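# Find the full carton(s) and stand them on the platform

## Task

Four sealed cartons sit in the scene, and at least one is still full, which cannot be seen from outside. A full one weighs roughly double the heaviest non-full one. Put every full carton on the low platform, upright the way it stands now and not tilted. No other carton may end up on the platform, above it, or leaning against its top edge. Every carton's contents must still be entirely inside it at the end.

## Robot and tools

Robot: two arms, left_arm and right_arm. right_arm carries a right hand and left_arm a mirrored left hand. Each hand has three fingers (index, middle, ring) and a thumb, driven by sixteen motors. Calibrated bases in the scene frame: left_arm at (-0.027, +0.309, +0.014) m, right_arm at (+0.038, -0.266, +0.013) m. A post stands behind the arms, and a camera stand sits between and behind their bases.

Scene frame: the origin is at table-top height, midway between the arms. +z points up, +x points out over the table, and +y points toward left_arm. Positions are in metres and velocities in m/s and rad/s. Hand axes, right hand: +z runs along the straight fingers toward the tips, +x runs across the palm away from the thumb, and +y points out of the palm face. On the left hand, +x points toward the thumb. A mast on the palm side of the wrist can strike objects.

execute_actions(actions, cameras): actions is a list of actions, and each action is up to 15 rows. Each row lasts one 1/30 s step. A short action repeats its last row until step 15. Every row has 48 numbers in [-1, 1], covering both arms even if only one moves, in this order:
- left dx, dy, dz, rx, ry, rz
- left hand's 16 motor goals
- left current_limit, left speed
- then the same 24 numbers for the right arm
The six pose numbers are an offset, not a pose. They count from that arm's Hand target at the start of the action, along scene axes. Every row counts from that same start, not from the previous row. 1.0 means 0.6 m or 180 degrees, and rx, ry, rz form one rotation vector. Six zeros ask nothing new of that arm.
The hand numbers are absolute goals, each scaled between a hinge's two stops, in this order: index_mcp, index_abd, index_pip, index_dip, middle_mcp, middle_abd, middle_pip, middle_dip, ring_mcp, ring_abd, ring_pip, ring_dip, thumb_cmc, thumb_axl, thumb_mcp, thumb_ipl. Moving toward -1 curls the fingers toward the palm and swings the thumb in front of the palm. Straight values are: mcp +0.75, pip +0.58, dip +0.70, abd 0.00, thumb_cmc +0.71, thumb_axl +0.68, thumb_mcp +0.23, thumb_ipl +0.17.
current_limit maps -1..+1 to 0..550 mA, with a minimum of 11 mA. Hinge speed is (speed+1)/2 of 8.5 rad/s. The start values are 0.4 and -0.6. A zero in a hand column is a real goal. To leave a hand unchanged, send back its hand_goal, hand_current_limit and hand_speed.

move(target, speed, blend, stop_force, zero, blocking, cameras): target is one 48-number row or a list of up to 15 rows. Every row's pose numbers are offsets from the Hand target at the start of the move, not from the previous row.
- speed: path top speed in m/s, 0.002 to 3.6, default 0.25; turning is capped at twice that in rad/s.
- blend: corner rounding in metres; 0 means stop at each target.
- stop_force: 3 to 120 N, one value for both arms. An arm's path ends when its wrist sensor feels that much push against its travel; that arm's Hand target becomes the pose it backs off to. Use it slowly, around 0.005 to 0.02 m/s, for touching down. It misses light pushes and is unreliable while the hand rotates. With stop_force, every row must carry the same hand numbers, and blocking=false is not allowed.
- zero (default true): re-zeroes the sensor of each moving arm first.
- blocking=false: returns after about 0.5 s while the move keeps running.
Moves cap at 10 s and do not avoid obstacles. If a wrist would pass too close to its own base axis, the move is refused, so route around the base.

wait(seconds 0-3600) lets the scene run. stop() brakes a running move. zoom_image(camera, region [x0,y0,x1,y1], at most 504x504 pixels) enlarges part of a camera's latest image. Cameras: cam_head_left, cam_head_right, cam_high, cam_low (504x504), cam_left_wrist, cam_right_wrist (672x504). zero_wrist_force(arm) tares that arm's sensor. finished_scene() ends the scene for good.

Results:
- Per arm: end_effector_position, end_effector_quat_wxyz, velocities, and Hand target, which is the last commanded pose after clipping. The hand often rests short of the Hand target. Close that gap by sending the remaining distance as an offset.
- Per hand: hand_goal, hand_measured, hand_current_ma, and hand_state (moving, goal, blocked or overload).
- Wrist force and Wrist torque along hand axes, plus the peak since the last report, noise about 0.18 N. Use these to weigh cartons: compare the change in force after lifting each one slightly.
- Joint torques, which include offsets and friction.
- For move: a line giving how it ended (done, off_target, moving, held, fault) and limits (paced: the pose was clipped; held: a check withheld steps).

Hazards:
- The controller keeps orientation within 32 degrees of the current orientation at each step.
- The clearance check blocks arm-to-arm approach, but not fingers closing onto the other hand. Any press between the arms is dangerous.
- An outside force near 150 N, or too much joint torque, stops that arm for 10 s. Wrist load limits are 26.3 N m, and a held weight counts.
- A wrist joint lagging its plan by 0.9 degrees, or a shoulder or elbow lagging by 7.5 degrees, also faults.
- Arms are stiff, so a target only slightly past firm contact can fault. End a push by commanding back past the hand point.
- A finger motor at 495 mA or more for 5 s shuts down for 10 s. Motors at 85 °C brake the arm; a warning comes at 70 °C.
- Do not drop cartons even a few millimetres, release them while moving, slam them, tilt them enough to spill, or let anything leave the table. Objects may occasionally be nudged by outside disturbances.

Each tool is called after "Request:" as name(argument=value, ...) on one line, values as JSON.

## Session

Request:
execute_actions(actions=[])

Scene clock: 0.00 s.
left_arm: end_effector_position=(+0.2236, +0.7669, +0.3531) hand_goal=(+0.754, +0.000, +0.576, +0.696, +0.754, +0.000, +0.576, +0.696, +0.754, +0.000, +0.576, +0.696, +0.714, +0.678, +0.226, +0.168) hand_measured=(+0.7523, -0.0008, +0.5770, +0.6958, +0.7535, -0.0008, +0.5770, +0.6958, +0.7523, -0.0008, +0.5757, +0.6971, +0.7142, +0.6777, +0.2262, +0.1672) hand_current_ma=(-9, +9, -5, -13, -2, +0, +6, -5, +1, -5, +25, +3, -5, -1, +3, +15) hand_state=(goal, goal, goal, goal, goal, goal, goal, goal, goal, goal, goal, goal, goal, goal, goal, goal) hand_current_limit=0.40 hand_speed=-0.60 end_effector_quat_wxyz=(+0.427, +0.811, -0.308, +0.256) | right_arm: end_effector_position=(-0.0883, -0.5160, +0.1766) hand_goal=(+0.754, +0.000, +0.576, +0.696, +0.754, +0.000, +0.576, +0.696, +0.754, +0.000, +0.576, +0.696, +0.714, +0.678, +0.226, +0.168) hand_measured=(+0.7535, -0.0008, +0.5770, +0.6958, +0.7535, -0.0008, +0.5770, +0.6958, +0.7535, +0.0007, +0.5770, +0.6958, +0.7142, +0.6767, +0.2262, +0.1681) hand_current_ma=(+8, -4, +1, +1, +7, +10, -3, -5, +4, +8, +8, -2, -10, +3, +8, -3) hand_state=(goal, goal, goal, goal, goal, goal, goal, goal, goal, goal, goal, goal, goal, goal, goal, goal) hand_current_limit=0.40 hand_speed=-0.60 end_effector_quat_wxyz=(-0.147, +0.985, -0.006, -0.095)
Joint positions: left_arm=[4.493 -2.313 -0.819 -2.593 1.266 -2.424] | right_arm=[-2.404 -2.296 2.488 -1.698 -1.916 -0.801]
Joint velocities: within noise
Joint torques (N m): no reading
Motor temperatures (°C): left_arm=[42 34 28 46 42 45] | right_arm=[28 33 40 41 40 39]
Wrist force (N): no reading
Wrist torque (N m): no reading
Wrist force, peak (N): no reading
Hand target: left_arm +0.2236, +0.7669, +0.3531; +0.427, +0.811, -0.308, +0.256 | right_arm -0.0883, -0.5160, +0.1766; -0.147, +0.985, -0.006, -0.095

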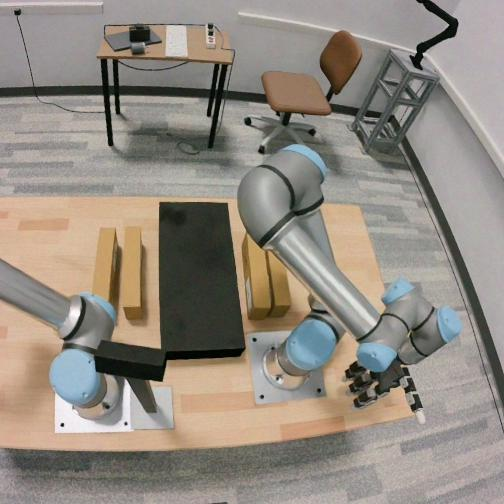

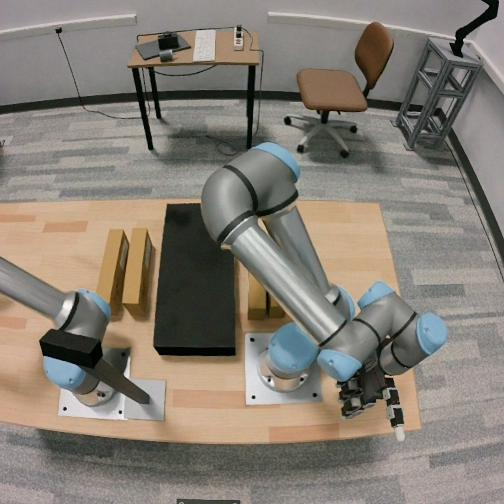

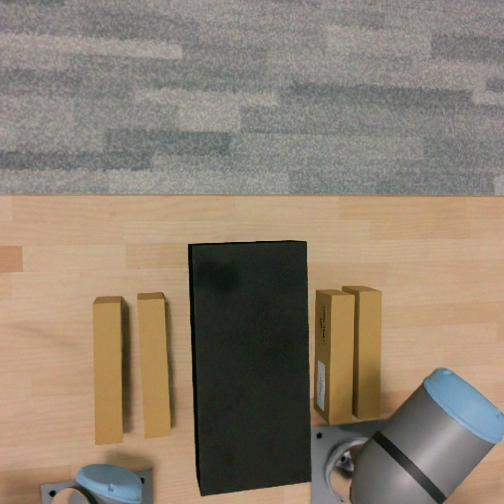

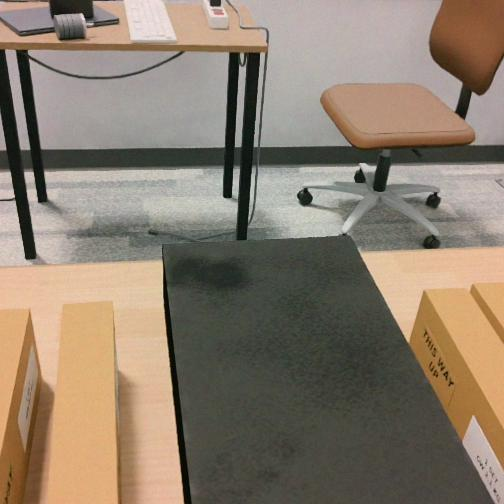

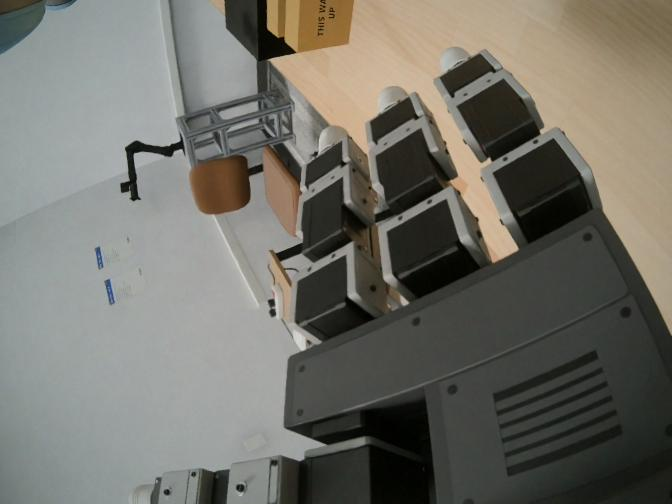

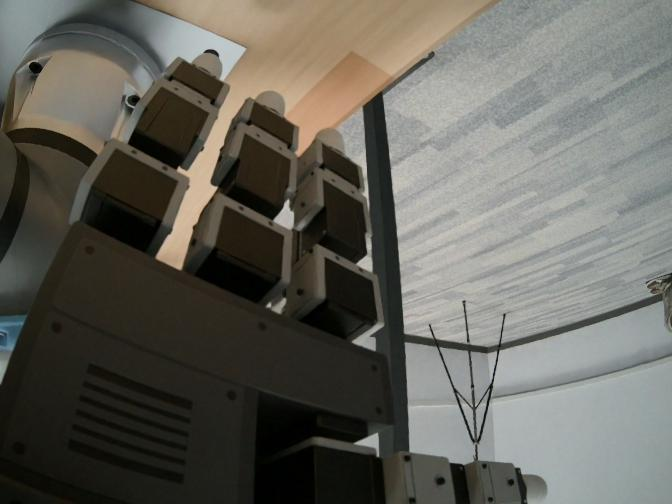

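Request:
zoom_image(camera="cam_high", region=[60, 220, 400, 504])

Request:
zoom_image(camera="cam_low", region=[0, 230, 504, 504])

Request:
zoom_image(camera="cam_head_left", region=[0, 180, 320, 460])

Request:
zoom_image(camera="cam_head_right", region=[0, 180, 450, 460])

Scaled by 1.482 from the camera's image (finer frame: 720x720).

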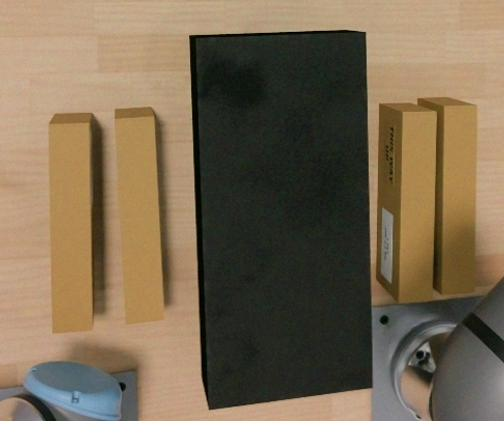

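Scaled by 1.000.

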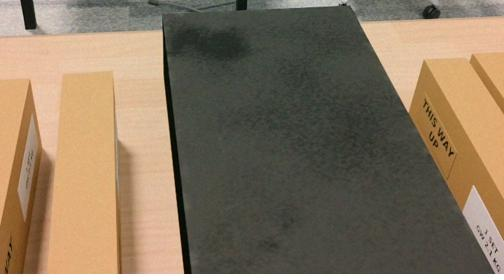

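Scaled by 1.575 from the camera's image (finer frame: 720x720).

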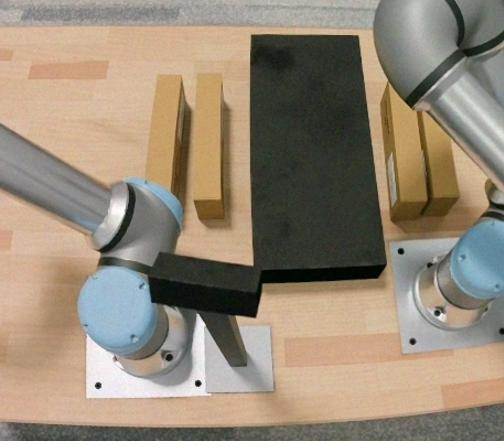

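Scaled by 1.120 from the camera's image (finer frame: 720x720).

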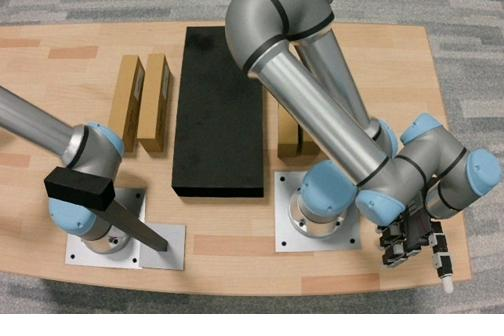

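Request:
zoom_image(camera="cam_high", region=[80, 280, 200, 400])

Request:
zoom_image(camera="cam_high", region=[80, 380, 200, 504])

Request:
zoom_image(camera="cam_high", region=[290, 270, 400, 440])

Request:
zoom_image(camera="cam_high", region=[170, 400, 330, 504])

Scaled by 4.200 from the camera's image (finer frame: 720x720).

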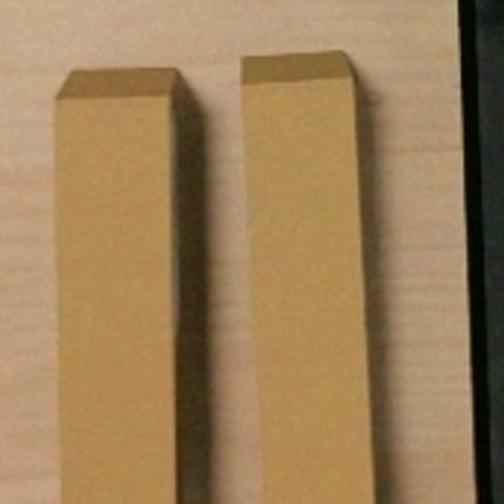

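Scaled by 4.065 from the camera's image (finer frame: 720x720).

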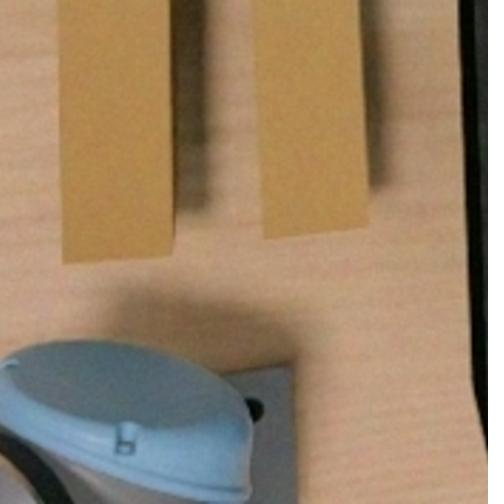

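Scaled by 2.965 from the camera's image (finer frame: 720x720).

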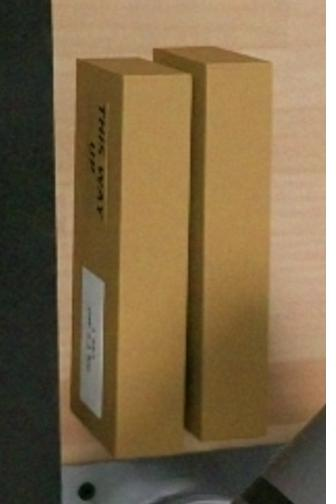

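Scaled by 3.150 from the camera's image (finer frame: 720x720).

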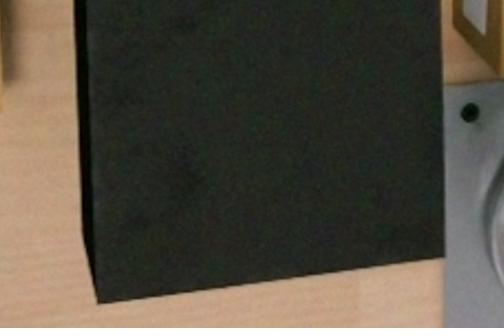

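Request:
zoom_image(camera="cam_low", region=[380, 270, 504, 504])

Request:
zoom_image(camera="cam_low", region=[0, 290, 180, 504])

Request:
zoom_image(camera="cam_head_left", region=[80, 190, 180, 340])

Request:
zoom_image(camera="cam_head_left", region=[210, 190, 320, 340])

Scaled by 2.154 from the camera's image (finer frame: 720x720).

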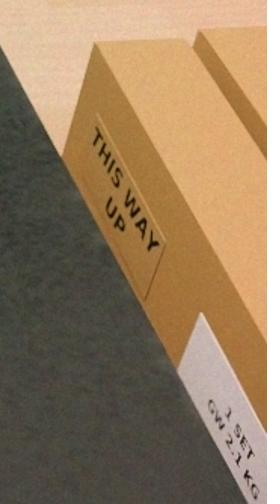

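Scaled by 2.355 from the camera's image (finer frame: 720x720).

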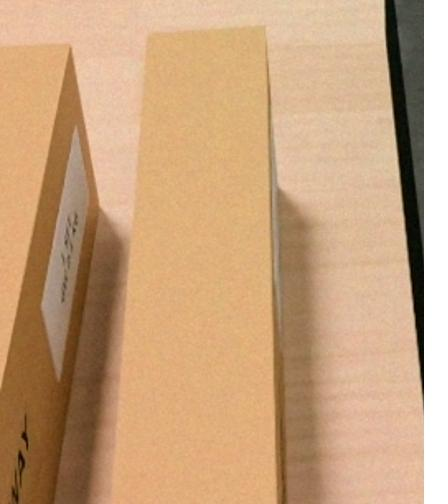

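Scaled by 3.360 from the camera's image (finer frame: 720x720).

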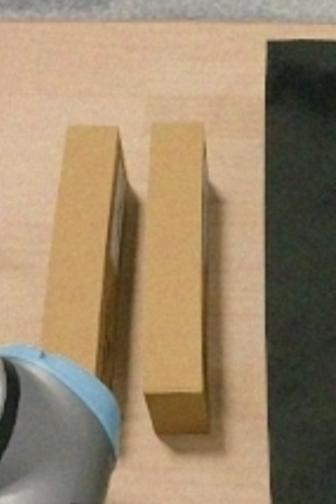

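Scaled by 3.360 from the camera's image (finer frame: 720x720).

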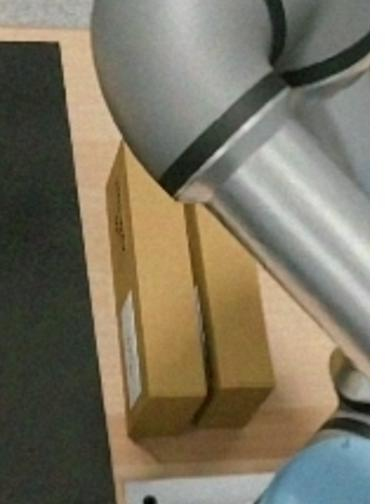

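Request:
move(target=[0.4, -0.05, 0.25, 0, 0, 0, 0.754, 0, 0.576, 0.696, 0.754, 0, 0.576, 0.696, 0.754, 0, 0.576, 0.696, 0.714, 0.678, 0.226, 0.168, 0.4, -0.6, 0.4, -0.1, 0.25, 0, 0, 0, 0.754, 0, 0.576, 0.696, 0.754, 0, 0.576, 0.696, 0.754, 0, 0.576, 0.696, 0.714, 0.678, 0.226, 0.168, 0.4, -0.6], cameras=["all"])

Scene clock: 283.87 s.
left_arm: end_effector_position=(+0.4629, +0.7356, +0.5021) hand_goal=(+0.754, +0.000, +0.576, +0.696, +0.754, +0.000, +0.576, +0.696, +0.754, +0.000, +0.576, +0.696, +0.714, +0.678, +0.226, +0.168) hand_measured=(+0.7619, -0.0023, +0.5757, +0.6958, +0.7619, +0.0007, +0.5770, +0.6958, +0.7619, -0.0008, +0.5770, +0.6958, +0.7242, +0.6767, +0.2252, +0.1681) hand_current_ma=(+2, +3, +0, -7, +6, -7, +5, -11, +19, -12, +11, +1, +5, -15, -7, +0) hand_state=(goal, goal, goal, goal, goal, goal, goal, goal, goal, goal, goal, goal, goal, goal, goal, goal) hand_current_limit=0.40 hand_speed=-0.60 end_effector_quat_wxyz=(+0.328, +0.857, -0.175, +0.355) | right_arm: end_effector_position=(+0.1517, -0.5760, +0.3265) hand_goal=(+0.754, +0.000, +0.576, +0.696, +0.754, +0.000, +0.576, +0.696, +0.754, +0.000, +0.576, +0.696, +0.714, +0.678, +0.226, +0.168) hand_measured=(+0.7511, +0.0007, +0.5770, +0.6958, +0.7523, +0.0007, +0.5770, +0.6958, +0.7523, +0.0007, +0.5770, +0.6958, +0.7142, +0.6777, +0.2232, +0.1681) hand_current_ma=(-3, +3, +2, -2, +6, +10, -1, -3, -2, +8, +12, -6, -9, +1, -7, -1) hand_state=(goal, goal, goal, goal, goal, goal, goal, goal, goal, goal, goal, goal, goal, goal, goal, goal) hand_current_limit=0.40 hand_speed=-0.60 end_effector_quat_wxyz=(-0.147, +0.985, -0.006, -0.095)
Joint positions: left_arm=[4.287 -2.529 -0.035 -2.853 0.772 -2.817] | right_arm=[-1.422 -1.972 1.902 -1.178 -1.708 0.192]
Joint torques (N m): left_arm=[-3.46 69.01 28.92 2.06 -3.08 -1.33] | right_arm=[6.71 1.35 -28.69 0.63 0.98 1.53]
Wrist force (N): left_arm=[-0.1 -0.1 -0.1] | right_arm=[1.0 -0.1 -0.2]
Wrist torque (N m): left_arm=[-0.02 0.05 -0.03] | right_arm=[0.02 -0.12 0.04]
Wrist force, peak (N): left_arm=[-0.2 -1.3 0.5] | right_arm=[1.3 0.4 -0.9]
Hand target: left_arm +0.4636, +0.7369, +0.5031; +0.427, +0.811, -0.308, +0.256 | right_arm +0.1517, -0.5760, +0.3266; -0.147, +0.985, -0.006, -0.095
Off the commanded pose: left_arm 0.002 m, 23 deg | right_arm 0.000 m, 0 deg.
elbow stopped short (left arm): the move would have taken joint 3 (elbow) straighter than the controller allows.
move: off_target (left_arm)

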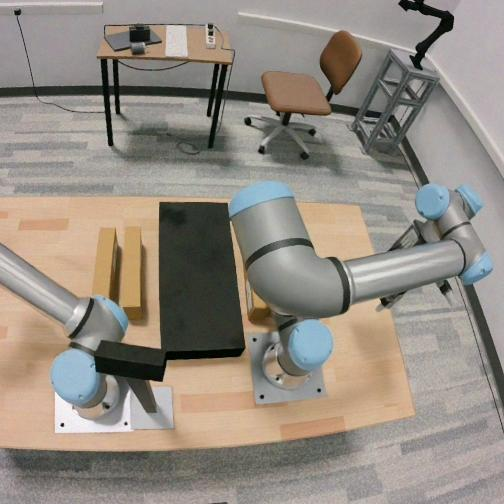

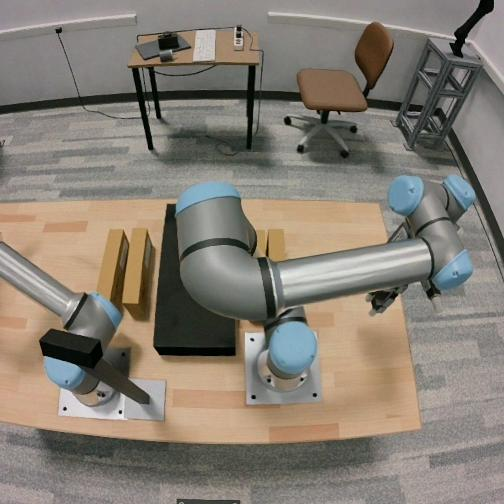

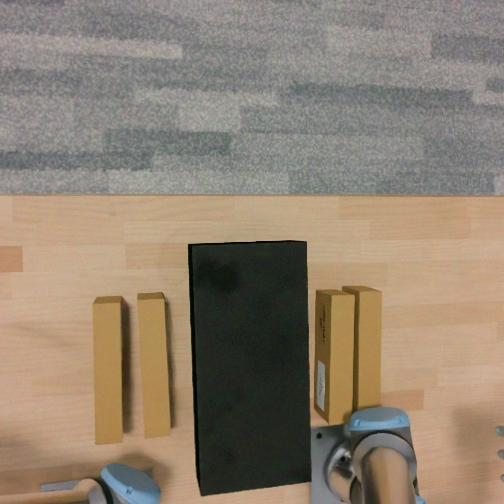

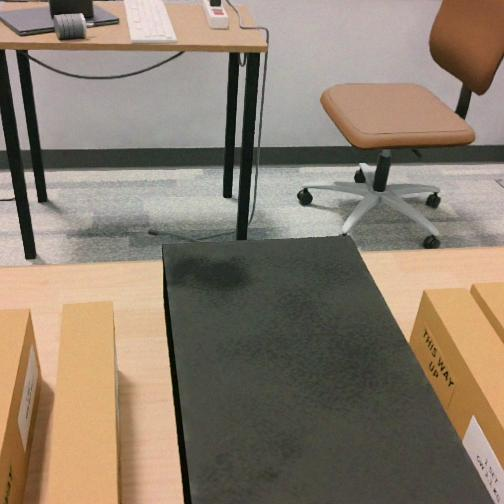

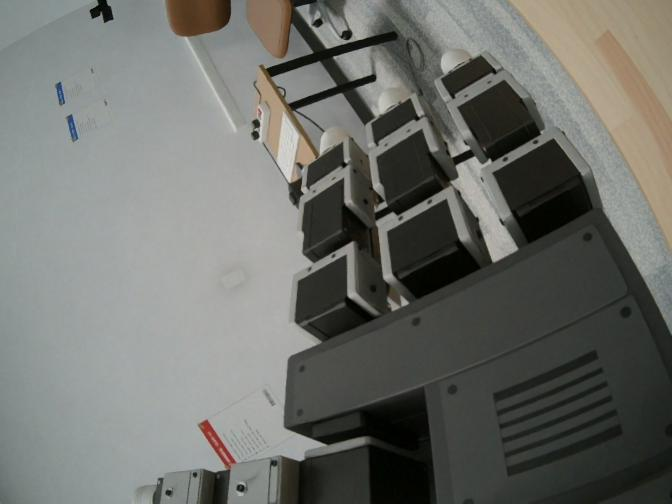

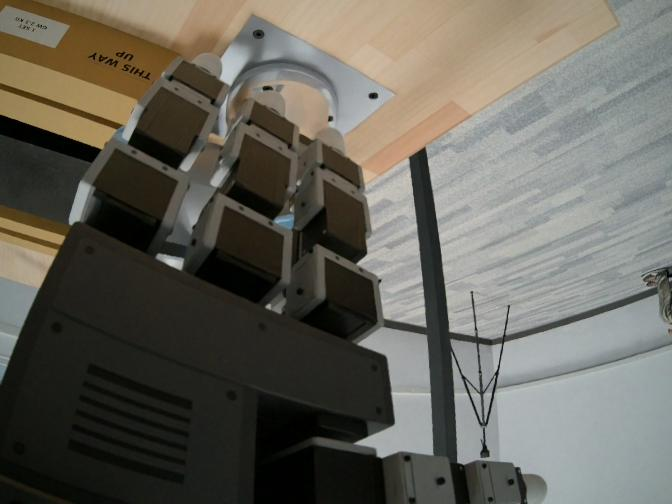

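Request:
zoom_image(camera="cam_right_wrist", region=[0, 0, 300, 300])

Scaled by 1.680 from the camera's image (finer frame: 960x720).

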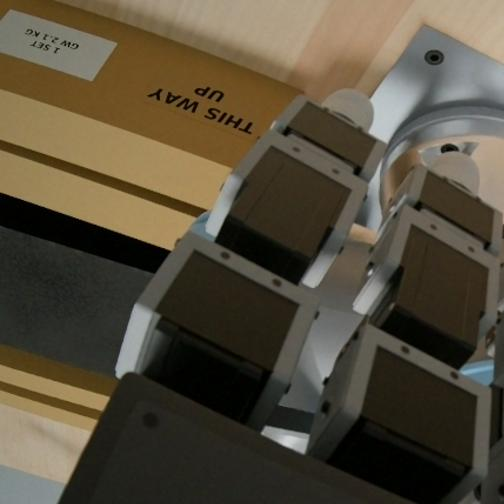

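Request:
move(target=[[-0.067,-0.16,-0.096,-0.034,0.0857,0.0194, 1,0,1,1, 1,0,1,1, 1,0,1,1, -0.571,0.678,0.226,0.168, 0.4,-0.6, 0.1,0.03,0.03,-0.047,0.073,-0.49, 1,0,1,1, 1,0,1,1, 1,0,1,1, -0.571,0.678,0.226,0.168, 0.4,-0.6],[-0.133,-0.32,-0.192,-0.068,0.1714,0.0388, 1,0,1,1, 1,0,1,1, 1,0,1,1, -0.571,0.678,0.226,0.168, 0.4,-0.6, 0.2,0.06,0.06,-0.094,0.146,-0.978, 1,0,1,1, 1,0,1,1, 1,0,1,1, -0.571,0.678,0.226,0.168, 0.4,-0.6],[-0.2,-0.478,-0.288,-0.1019,0.2571,0.0582, 1,0,1,1, 1,0,1,1, 1,0,1,1, -0.571,0.678,0.226,0.168, 0.4,-0.6, 0.319,0.127,0.056,-0.069,0.689,-0.6656, 1,0,1,1, 1,0,1,1, 1,0,1,1, -0.571,0.678,0.226,0.168, 0.4,-0.6]], speed=0.4, blend=0.03, cameras=["all"])

Scene clock: 485.30 s.
left_arm: end_effector_position=(+0.3436, +0.4502, +0.3303) hand_goal=(+1.000, +0.000, +1.000, +1.000, +1.000, +0.000, +1.000, +1.000, +1.000, +0.000, +1.000, +1.000, -0.570, +0.678, +0.226, +0.168) hand_measured=(+0.9983, -0.0008, +0.9722, +0.9939, +0.9995, -0.0008, +0.9735, +0.9952, +1.0000, +0.0007, +0.9722, +0.9977, -0.5818, +0.6767, +0.2262, +0.1672) hand_current_ma=(-7, +6, -42, -10, +3, +1, -28, -17, +10, -2, -21, -4, -15, -9, +8, +5) hand_state=(goal, goal, blocked, goal, goal, goal, blocked, goal, goal, goal, blocked, goal, goal, goal, goal, goal) hand_current_limit=0.40 hand_speed=-0.60 end_effector_quat_wxyz=(+0.609, +0.793, +0.000, +0.000) | right_arm: end_effector_position=(+0.3431, -0.4999, +0.3602) hand_goal=(+1.000, +0.000, +1.000, +1.000, +1.000, +0.000, +1.000, +1.000, +1.000, +0.000, +1.000, +1.000, -0.570, +0.678, +0.226, +0.168) hand_measured=(+1.0000, +0.0007, +0.9773, +0.9977, +0.9995, +0.0007, +0.9773, +0.9990, +0.9995, -0.0008, +0.9773, +0.9990, -0.5667, +0.6767, +0.2242, +0.1681) hand_current_ma=(+18, +5, -68, +5, +14, +2, -68, -1, +11, +7, -61, -9, -4, -15, -4, -2) hand_state=(goal, goal, blocked, goal, goal, goal, blocked, goal, goal, goal, blocked, goal, goal, goal, goal, goal) hand_current_limit=0.40 hand_speed=-0.60 end_effector_quat_wxyz=(-0.001, +0.001, +0.793, +0.609)
Joint positions: left_arm=[4.196 -1.867 -1.751 -2.374 1.113 -3.274] | right_arm=[-1.288 -1.22 1.588 -0.641 -1.291 3.221]
Joint torques (N m): left_arm=[8.98 42.84 4.42 0.37 1.2 -1.37] | right_arm=[5.86 -26.64 -8.48 3.54 1.65 -1.72]
Wrist force (N): left_arm=[-2.7 0.0 0.2] | right_arm=[0.6 -1.1 1.4]
Wrist torque (N m): left_arm=[-0.18 0.02 0.01] | right_arm=[-0.51 -0.07 0.11]
Wrist force, peak (N): left_arm=[-3.0 0.2 0.5] | right_arm=[0.8 -1.4 1.2]
Hand target: left_arm +0.3436, +0.4501, +0.3303; +0.609, +0.793, +0.000, +0.000 | right_arm +0.3431, -0.4998, +0.3602; -0.001, +0.001, +0.793, +0.609
Off the commanded pose: left_arm 0.000 m, 0 deg | right_arm 0.000 m, 0 deg.
move: done

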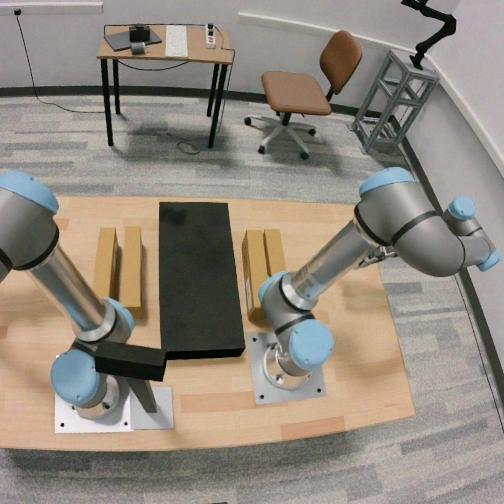

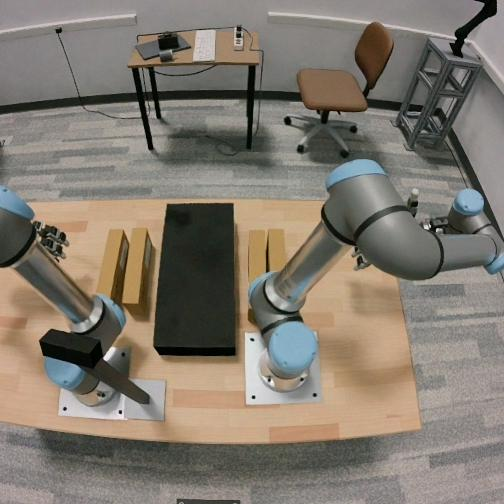

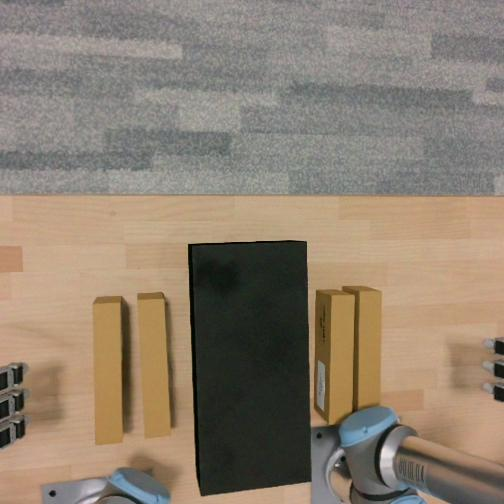

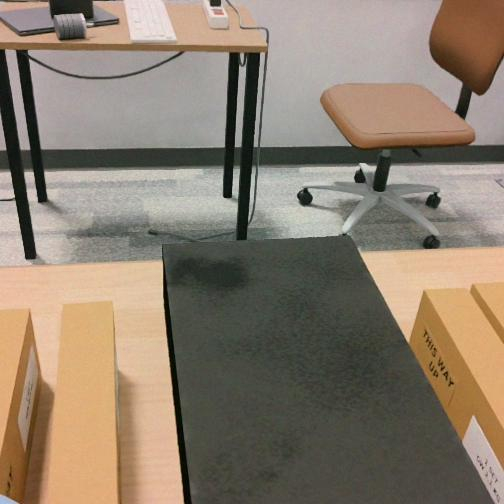

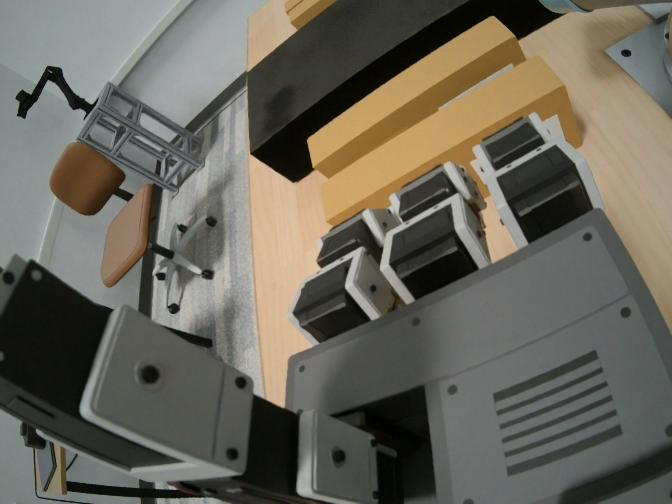

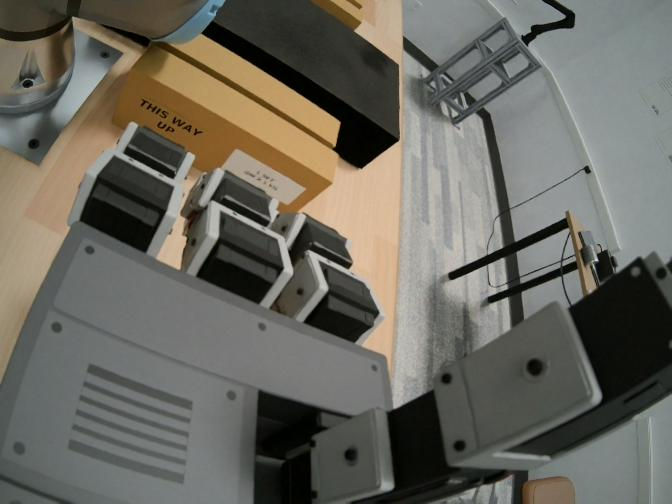

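Request:
move(target=[[0,0,0,0,0,0, 1,0,0.97,1, 1,0,0.97,1, 1,0,0.97,1, -0.571,0.678,0.226,0.168, 0.4,-0.6, 0.0,0.3,0.1,-0.2,0,0, 1,0,0.97,1, 1,0,0.97,1, 1,0,0.97,1, -0.571,0.678,0.226,0.168, 0.4,-0.6],[0,0,0,0,0,0, 1,0,0.97,1, 1,0,0.97,1, 1,0,0.97,1, -0.571,0.678,0.226,0.168, 0.4,-0.6, 0.0,0.668,-0.15,-0.4167,0,0, 1,0,0.97,1, 1,0,0.97,1, 1,0,0.97,1, -0.571,0.678,0.226,0.168, 0.4,-0.6]], speed=0.3, blend=0.03, cameras=["all"])

Scene clock: 532.03 s.
left_arm: end_effector_position=(+0.3436, +0.4501, +0.3303) hand_goal=(+1.000, +0.000, +0.970, +1.000, +1.000, +0.000, +0.970, +1.000, +1.000, +0.000, +0.970, +1.000, -0.570, +0.678, +0.226, +0.168) hand_measured=(+0.9995, -0.0008, +0.9722, +0.9952, +0.9995, +0.0007, +0.9696, +0.9952, +0.9995, +0.0007, +0.9722, +0.9977, -0.5818, +0.6767, +0.2252, +0.1672) hand_current_ma=(-6, +10, -10, -7, +10, -2, +14, -8, +13, +4, +18, +3, -26, -6, -5, +5) hand_state=(goal, goal, goal, goal, goal, goal, goal, goal, goal, goal, goal, goal, goal, goal, goal, goal) hand_current_limit=0.40 hand_speed=-0.60 end_effector_quat_wxyz=(+0.609, +0.793, +0.000, +0.000) | right_arm: end_effector_position=(+0.3431, -0.0991, +0.2702) hand_goal=(+1.000, +0.000, +0.970, +1.000, +1.000, +0.000, +0.970, +1.000, +1.000, +0.000, +0.970, +1.000, -0.570, +0.678, +0.226, +0.168) hand_measured=(+0.9959, +0.0007, +0.9645, +0.9990, +0.9971, +0.0007, +0.9645, +0.9990, +0.9971, -0.0008, +0.9632, +1.0000, -0.5743, +0.6777, +0.2232, +0.1681) hand_current_ma=(+1, -2, -12, +1, -2, +5, -3, -12, -4, +1, -7, -3, -19, -3, +0, +7) hand_state=(goal, goal, goal, goal, goal, goal, goal, goal, goal, goal, goal, goal, goal, goal, goal, goal) hand_current_limit=0.40 hand_speed=-0.60 end_effector_quat_wxyz=(+0.000, +0.001, +1.000, +0.000)
Joint positions: left_arm=[4.196 -1.867 -1.751 -2.374 1.113 -3.274] | right_arm=[-0.198 -2.14 2.226 -1.657 -1.57 4.523]
Joint torques (N m): left_arm=[8.28 43.49 5.14 0.42 1.1 -1.04] | right_arm=[6.66 7.57 -29.74 -4.8 -1.09 1.63]
Wrist force (N): left_arm=[-2.9 0.2 0.2] | right_arm=[0.6 -0.1 -0.3]
Wrist torque (N m): left_arm=[-0.15 0.04 -0.01] | right_arm=[-0.08 -0.07 -0.02]
Wrist force, peak (N): left_arm=[-3.1 0.2 0.3] | right_arm=[0.6 -1.0 1.8]
Hand target: left_arm +0.3436, +0.4501, +0.3303; +0.609, +0.793, +0.000, +0.000 | right_arm +0.3431, -0.0990, +0.2702; +0.000, +0.001, +1.000, +0.000
Off the commanded pose: left_arm 0.000 m, 0 deg | right_arm 0.000 m, 0 deg.
move: done; blend cut to 0 m at target 1

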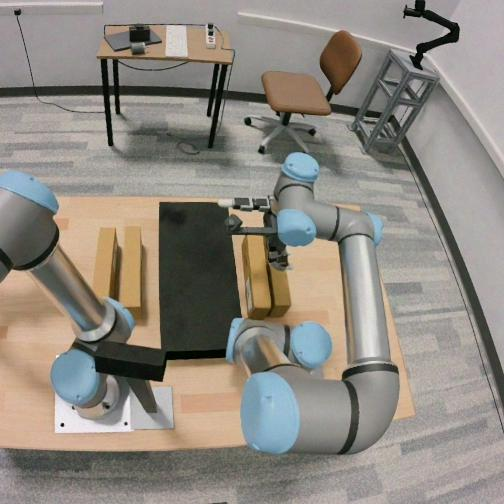

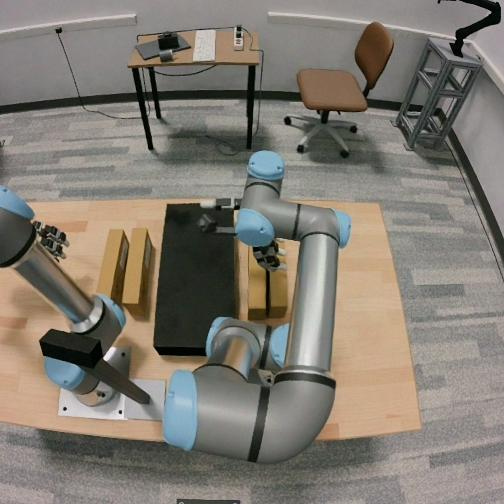

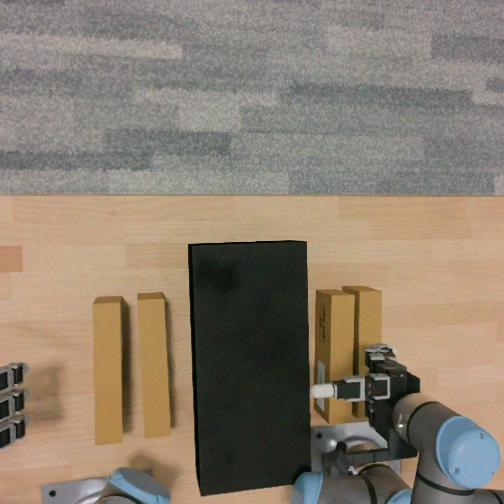

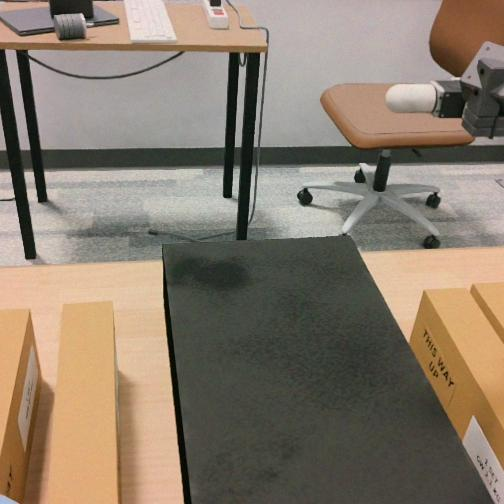

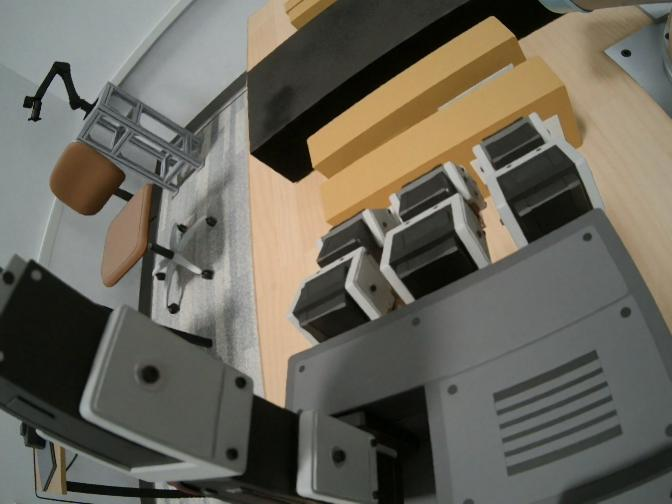

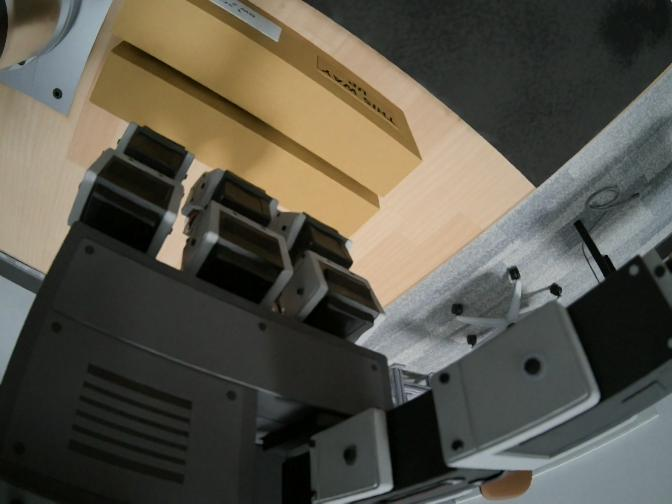

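Request:
zoom_image(camera="cam_high", region=[300, 270, 440, 450])

Request:
zoom_image(camera="cam_right_wrist", region=[80, 0, 460, 340])

Scaled by 2.800 from the camera's image (finer frame: 720x720).

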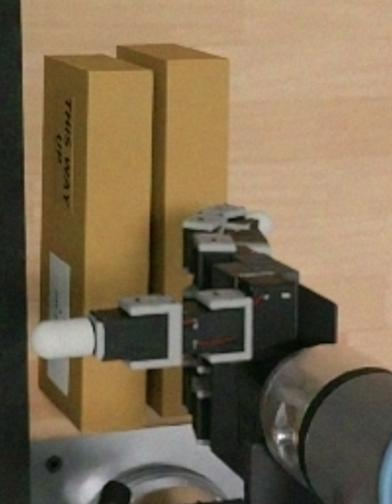

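Scaled by 1.326 from the camera's image (finer frame: 960x720).

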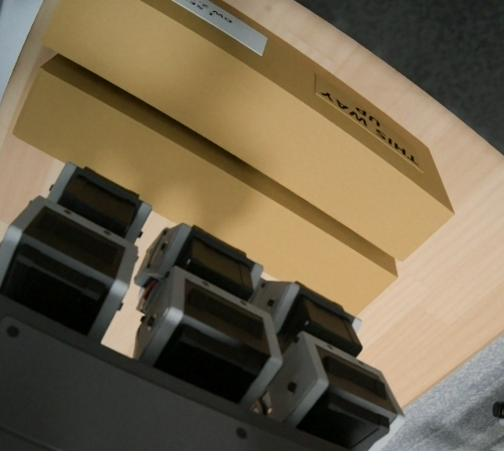

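Request:
move(target=[0,0,0,0,0,0, 1,0,0.97,1, 1,0,0.97,1, 1,0,0.97,1, -0.571,0.678,0.226,0.168, 0.4,-0.6, 0.0,0,-0.125,0,0,0, 1,0,0.97,1, 1,0,0.97,1, 1,0,0.97,1, -0.571,0.678,0.226,0.168, 0.4,-0.6], speed=0.15)

Request:
move(target=[0,0,0,0,0,0, 1,0,0.97,1, 1,0,0.97,1, 1,0,0.97,1, -0.571,0.678,0.226,0.168, 0.4,-0.6, 0.0,0,-0.12,0,0,0, 1,0,0.97,1, 1,0,0.97,1, 1,0,0.97,1, -0.571,0.678,0.226,0.168, 0.4,-0.6], speed=0.015, stop_force=8, cameras=["cam_right_wrist","cam_high"])

Scene clock: 549.87 s.
left_arm: end_effector_position=(+0.3436, +0.4501, +0.3303) hand_goal=(+1.000, +0.000, +0.970, +1.000, +1.000, +0.000, +0.970, +1.000, +1.000, +0.000, +0.970, +1.000, -0.570, +0.678, +0.226, +0.168) hand_measured=(+1.0000, -0.0008, +0.9709, +0.9939, +1.0000, +0.0007, +0.9709, +0.9977, +1.0000, -0.0008, +0.9722, +0.9977, -0.5818, +0.6767, +0.2252, +0.1681) hand_current_ma=(+1, +4, -11, -13, +2, +1, +16, -15, +10, +13, +7, +3, -27, -6, +3, +15) hand_state=(goal, goal, goal, goal, goal, goal, goal, goal, goal, goal, goal, goal, goal, goal, goal, goal) hand_current_limit=0.40 hand_speed=-0.60 end_effector_quat_wxyz=(+0.609, +0.793, +0.000, +0.000) | right_arm: end_effector_position=(+0.3431, -0.0990, +0.1953) hand_goal=(+1.000, +0.000, +0.970, +1.000, +1.000, +0.000, +0.970, +1.000, +1.000, +0.000, +0.970, +1.000, -0.570, +0.678, +0.226, +0.168) hand_measured=(+0.9959, +0.0007, +0.9658, +0.9977, +0.9971, -0.0008, +0.9658, +0.9990, +0.9971, +0.0007, +0.9632, +1.0000, -0.5743, +0.6777, +0.2232, +0.1672) hand_current_ma=(-9, +2, -7, +4, -7, +4, -7, -8, -6, +15, -5, -3, -11, -2, -8, +3) hand_state=(goal, goal, goal, goal, goal, goal, goal, goal, goal, goal, goal, goal, goal, goal, goal, goal) hand_current_limit=0.40 hand_speed=-0.60 end_effector_quat_wxyz=(+0.000, +0.001, +1.000, +0.000)
Joint positions: left_arm=[4.196 -1.867 -1.751 -2.374 1.113 -3.274] | right_arm=[-0.197 -2.092 2.401 -1.879 -1.57 4.524]
Joint torques (N m): left_arm=[8.44 43.03 4.73 0.46 0.77 -1.03] | right_arm=[6.26 7.05 -13.06 -4.92 1.54 1.54]
Wrist force (N): left_arm=[-2.9 0.0 0.2] | right_arm=[0.8 0.0 -0.3]
Wrist torque (N m): left_arm=[-0.18 0.04 0.00] | right_arm=[-0.08 -0.10 0.00]
Wrist force, peak (N): left_arm=[-3.2 0.3 0.2] | right_arm=[1.0 -0.5 -0.2]
Hand target: left_arm +0.3436, +0.4501, +0.3303; +0.609, +0.793, +0.000, +0.000 | right_arm +0.3431, -0.0990, +0.1952; +0.000, +0.001, +1.000, +0.000
Off the commanded pose: left_arm 0.000 m, 0 deg | right_arm 0.000 m, 0 deg.
move: done

Scene clock: 551.63 s.
left_arm: end_effector_position=(+0.3436, +0.4501, +0.3303) hand_goal=(+1.000, +0.000, +0.970, +1.000, +1.000, +0.000, +0.970, +1.000, +1.000, +0.000, +0.970, +1.000, -0.570, +0.678, +0.226, +0.168) hand_measured=(+1.0000, -0.0008, +0.9709, +0.9965, +0.9995, +0.0007, +0.9709, +0.9952, +0.9995, -0.0008, +0.9709, +0.9977, -0.5818, +0.6777, +0.2252, +0.1672) hand_current_ma=(-28, -1, -6, -2, -7, -1, +12, -4, +10, +6, +9, +0, -16, -8, -1, +1) hand_state=(goal, goal, goal, goal, goal, goal, goal, goal, goal, goal, goal, goal, goal, goal, goal, goal) hand_current_limit=0.40 hand_speed=-0.60 end_effector_quat_wxyz=(+0.609, +0.793, +0.000, +0.000) | right_arm: end_effector_position=(+0.3431, -0.0990, +0.1860) hand_goal=(+1.000, +0.000, +0.970, +1.000, +1.000, +0.000, +0.970, +1.000, +1.000, +0.000, +0.970, +1.000, -0.570, +0.678, +0.226, +0.168) hand_measured=(+0.9959, -0.0008, +0.9735, +1.0000, +0.9959, -0.0008, +0.9735, +1.0000, +0.9959, -0.0008, +0.9735, +1.0000, -0.5730, +0.6767, +0.2232, +0.1672) hand_current_ma=(-4, -1, +4, +5, -3, +13, +8, -7, -5, +11, +20, -9, -15, +1, +4, -7) hand_state=(goal, goal, goal, goal, goal, goal, goal, goal, goal, goal, goal, goal, goal, goal, goal, goal) hand_current_limit=0.40 hand_speed=-0.60 end_effector_quat_wxyz=(+0.000, +0.001, +1.000, +0.000)
Joint positions: left_arm=[4.196 -1.867 -1.751 -2.374 1.113 -3.274] | right_arm=[-0.197 -2.082 2.422 -1.91 -1.57 4.524]
Joint torques (N m): left_arm=[8.02 43.84 4.4 0.54 0.75 -1.12] | right_arm=[3.94 -9.63 -26.49 0.37 -2.04 1.51]
Wrist force (N): left_arm=[-2.7 0.2 0.4] | right_arm=[0.8 5.0 -6.3]
Wrist torque (N m): left_arm=[-0.17 0.02 0.01] | right_arm=[0.53 0.08 0.14]
Wrist force, peak (N): left_arm=[-3.0 0.3 0.3] | right_arm=[1.4 6.5 -10.0]
Hand target: left_arm +0.3436, +0.4501, +0.3303; +0.609, +0.793, +0.000, +0.000 | right_arm +0.3431, -0.0990, +0.1860; +0.000, +0.001, +1.000, +0.000 (not the last commanded pose)
Off the commanded pose: left_arm 0.000 m, 0 deg | right_arm 0.063 m, 0 deg.
move: contact (right_arm)
Images, in order (width x height): cam_high 504x504, cam_right_wrist 672x504.

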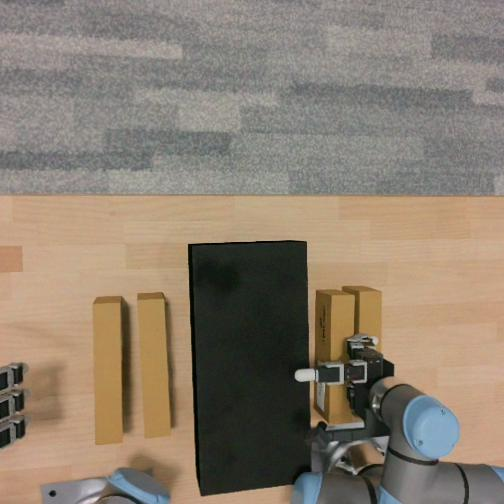

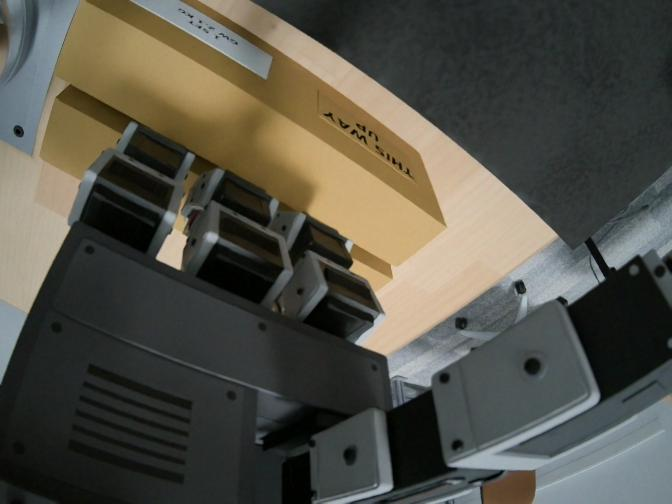

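Request:
move(target=[0,0,0,0,0,0, 1,0,0.97,1, 1,0,0.97,1, 1,0,0.97,1, -0.571,0.678,0.226,0.168, 0.4,-0.6, 0.0,0,-0.02,0,0,0, 1,0,0.97,1, 1,0,0.97,1, 1,0,0.97,1, -0.571,0.678,0.226,0.168, 0.4,-0.6], speed=0.005, stop_force=16, zero=false, cameras=["cam_right_wrist"])

Scene clock: 561.20 s.
left_arm: end_effector_position=(+0.3436, +0.4501, +0.3303) hand_goal=(+1.000, +0.000, +0.970, +1.000, +1.000, +0.000, +0.970, +1.000, +1.000, +0.000, +0.970, +1.000, -0.570, +0.678, +0.226, +0.168) hand_measured=(+0.9995, -0.0008, +0.9696, +0.9952, +1.0000, +0.0007, +0.9709, +0.9965, +0.9995, +0.0007, +0.9722, +0.9977, -0.5831, +0.6767, +0.2262, +0.1681) hand_current_ma=(-17, +6, -7, -11, +1, -10, +16, -12, -2, -1, +10, -9, -13, +2, -3, +0) hand_state=(goal, goal, goal, goal, goal, goal, goal, goal, goal, goal, goal, goal, goal, goal, goal, goal) hand_current_limit=0.40 hand_speed=-0.60 end_effector_quat_wxyz=(+0.609, +0.793, +0.000, +0.000) | right_arm: end_effector_position=(+0.3432, -0.0990, +0.1850) hand_goal=(+1.000, +0.000, +0.970, +1.000, +1.000, +0.000, +0.970, +1.000, +1.000, +0.000, +0.970, +1.000, -0.570, +0.678, +0.226, +0.168) hand_measured=(+0.9995, -0.0008, +0.9773, +1.0000, +1.0000, -0.0023, +0.9786, +0.9990, +1.0000, -0.0008, +0.9786, +1.0000, -0.5730, +0.6777, +0.2232, +0.1681) hand_current_ma=(+7, -5, +18, +8, +6, +9, +18, +0, +5, +8, +27, +0, -14, -6, +2, -1) hand_state=(goal, goal, goal, goal, goal, goal, goal, goal, goal, goal, goal, goal, goal, goal, goal, goal) hand_current_limit=0.40 hand_speed=-0.60 end_effector_quat_wxyz=(+0.000, +0.001, +1.000, +0.000)
Joint positions: left_arm=[4.196 -1.867 -1.751 -2.374 1.113 -3.274] | right_arm=[-0.197 -2.081 2.424 -1.914 -1.57 4.524]
Joint torques (N m): left_arm=[7.83 43.65 4.29 0.55 0.38 -0.98] | right_arm=[3.16 -6.42 -22.66 0.84 -2.02 1.29]
Wrist force (N): left_arm=[-2.6 0.1 0.2] | right_arm=[2.2 7.0 -16.0]
Wrist torque (N m): left_arm=[-0.17 0.01 0.01] | right_arm=[1.72 0.31 0.37]
Wrist force, peak (N): left_arm=[-3.0 0.1 0.4] | right_arm=[2.5 7.6 -19.4]
Hand target: left_arm +0.3436, +0.4501, +0.3303; +0.609, +0.793, +0.000, +0.000 | right_arm +0.3432, -0.0990, +0.1850; +0.000, +0.001, +1.000, +0.000 (not the last commanded pose)
Off the commanded pose: left_arm 0.000 m, 0 deg | right_arm 0.011 m, 0 deg.
move: contact (right_arm)

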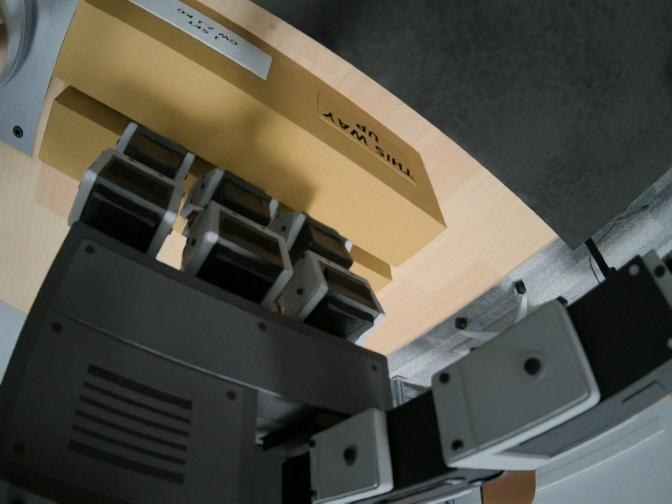

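Request:
move(target=[0,0,0,0,0,0, 1,0,0.97,1, 1,0,0.97,1, 1,0,0.97,1, -0.571,0.678,0.226,0.168, 0.4,-0.6, 0.0,-0.04,-0.001,0,0,0, 1,0,0.97,1, 1,0,0.97,1, 1,0,0.97,1, -0.571,0.678,0.226,0.168, 0.4,-0.6], speed=0.02, cameras=["cam_right_wrist","cam_high"])

Scene clock: 570.23 s.
left_arm: end_effector_position=(+0.3436, +0.4501, +0.3303) hand_goal=(+1.000, +0.000, +0.970, +1.000, +1.000, +0.000, +0.970, +1.000, +1.000, +0.000, +0.970, +1.000, -0.570, +0.678, +0.226, +0.168) hand_measured=(+0.9983, -0.0008, +0.9709, +0.9952, +0.9995, -0.0008, +0.9709, +0.9952, +0.9995, +0.0007, +0.9696, +0.9977, -0.5818, +0.6777, +0.2262, +0.1672) hand_current_ma=(-5, +7, +2, -9, -5, -9, +14, -15, +7, -5, +4, -6, -27, -10, +6, +3) hand_state=(goal, goal, goal, goal, goal, goal, goal, goal, goal, goal, goal, goal, goal, goal, goal, goal) hand_current_limit=0.40 hand_speed=-0.60 end_effector_quat_wxyz=(+0.609, +0.793, +0.000, +0.000) | right_arm: end_effector_position=(+0.3432, -0.1229, +0.1844) hand_goal=(+1.000, +0.000, +0.970, +1.000, +1.000, +0.000, +0.970, +1.000, +1.000, +0.000, +0.970, +1.000, -0.570, +0.678, +0.226, +0.168) hand_measured=(+1.0000, -0.0066, +0.9940, +1.0000, +1.0000, -0.0081, +0.9953, +1.0000, +1.0000, -0.0066, +0.9953, +1.0000, -0.5743, +0.6777, +0.2232, +0.1681) hand_current_ma=(+13, -15, +66, +8, +14, -3, +70, -4, +16, -11, +84, +0, -18, -5, -4, +4) hand_state=(goal, goal, blocked, goal, goal, goal, blocked, goal, goal, goal, blocked, goal, goal, goal, goal, goal) hand_current_limit=0.40 hand_speed=-0.60 end_effector_quat_wxyz=(+0.000, +0.001, +1.000, +0.000)
Joint positions: left_arm=[4.196 -1.867 -1.751 -2.374 1.113 -3.274] | right_arm=[-0.287 -2.102 2.434 -1.903 -1.571 4.434]
Joint torques (N m): left_arm=[8.13 43.94 4.26 0.54 0.29 -0.94] | right_arm=[-6.28 8.93 16.77 5.65 6.09 -2.06]
Wrist force (N): left_arm=[-2.7 -0.1 0.2] | right_arm=[10.5 -3.4 -71.0]
Wrist torque (N m): left_arm=[-0.19 0.02 0.01] | right_arm=[9.73 1.99 1.52]
Wrist force, peak (N): left_arm=[-3.2 0.2 0.3] | right_arm=[9.9 -3.1 -71.1]
Hand target: left_arm +0.3436, +0.4501, +0.3303; +0.609, +0.793, +0.000, +0.000 | right_arm +0.3432, -0.1230, +0.1844; +0.000, +0.001, +1.000, +0.000
Off the commanded pose: left_arm 0.000 m, 0 deg | right_arm 0.000 m, 0 deg.
move: done
Images, in order (width x height): cam_high 504x504, cam_right_wrist 672x504.

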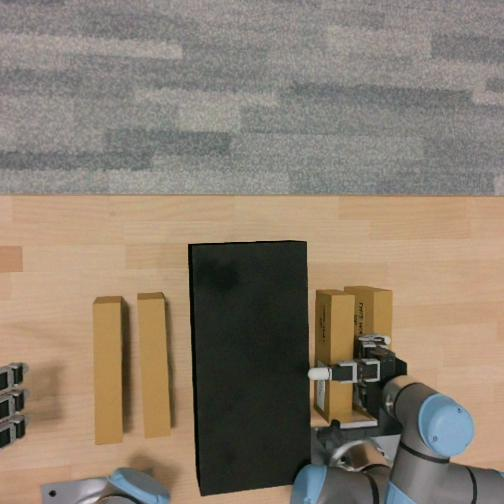

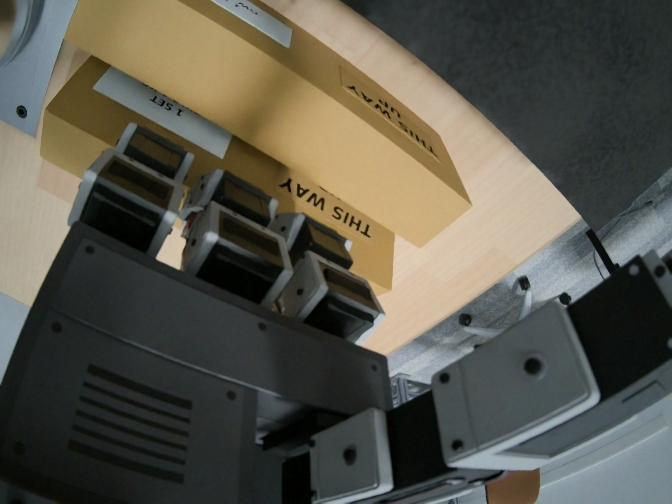

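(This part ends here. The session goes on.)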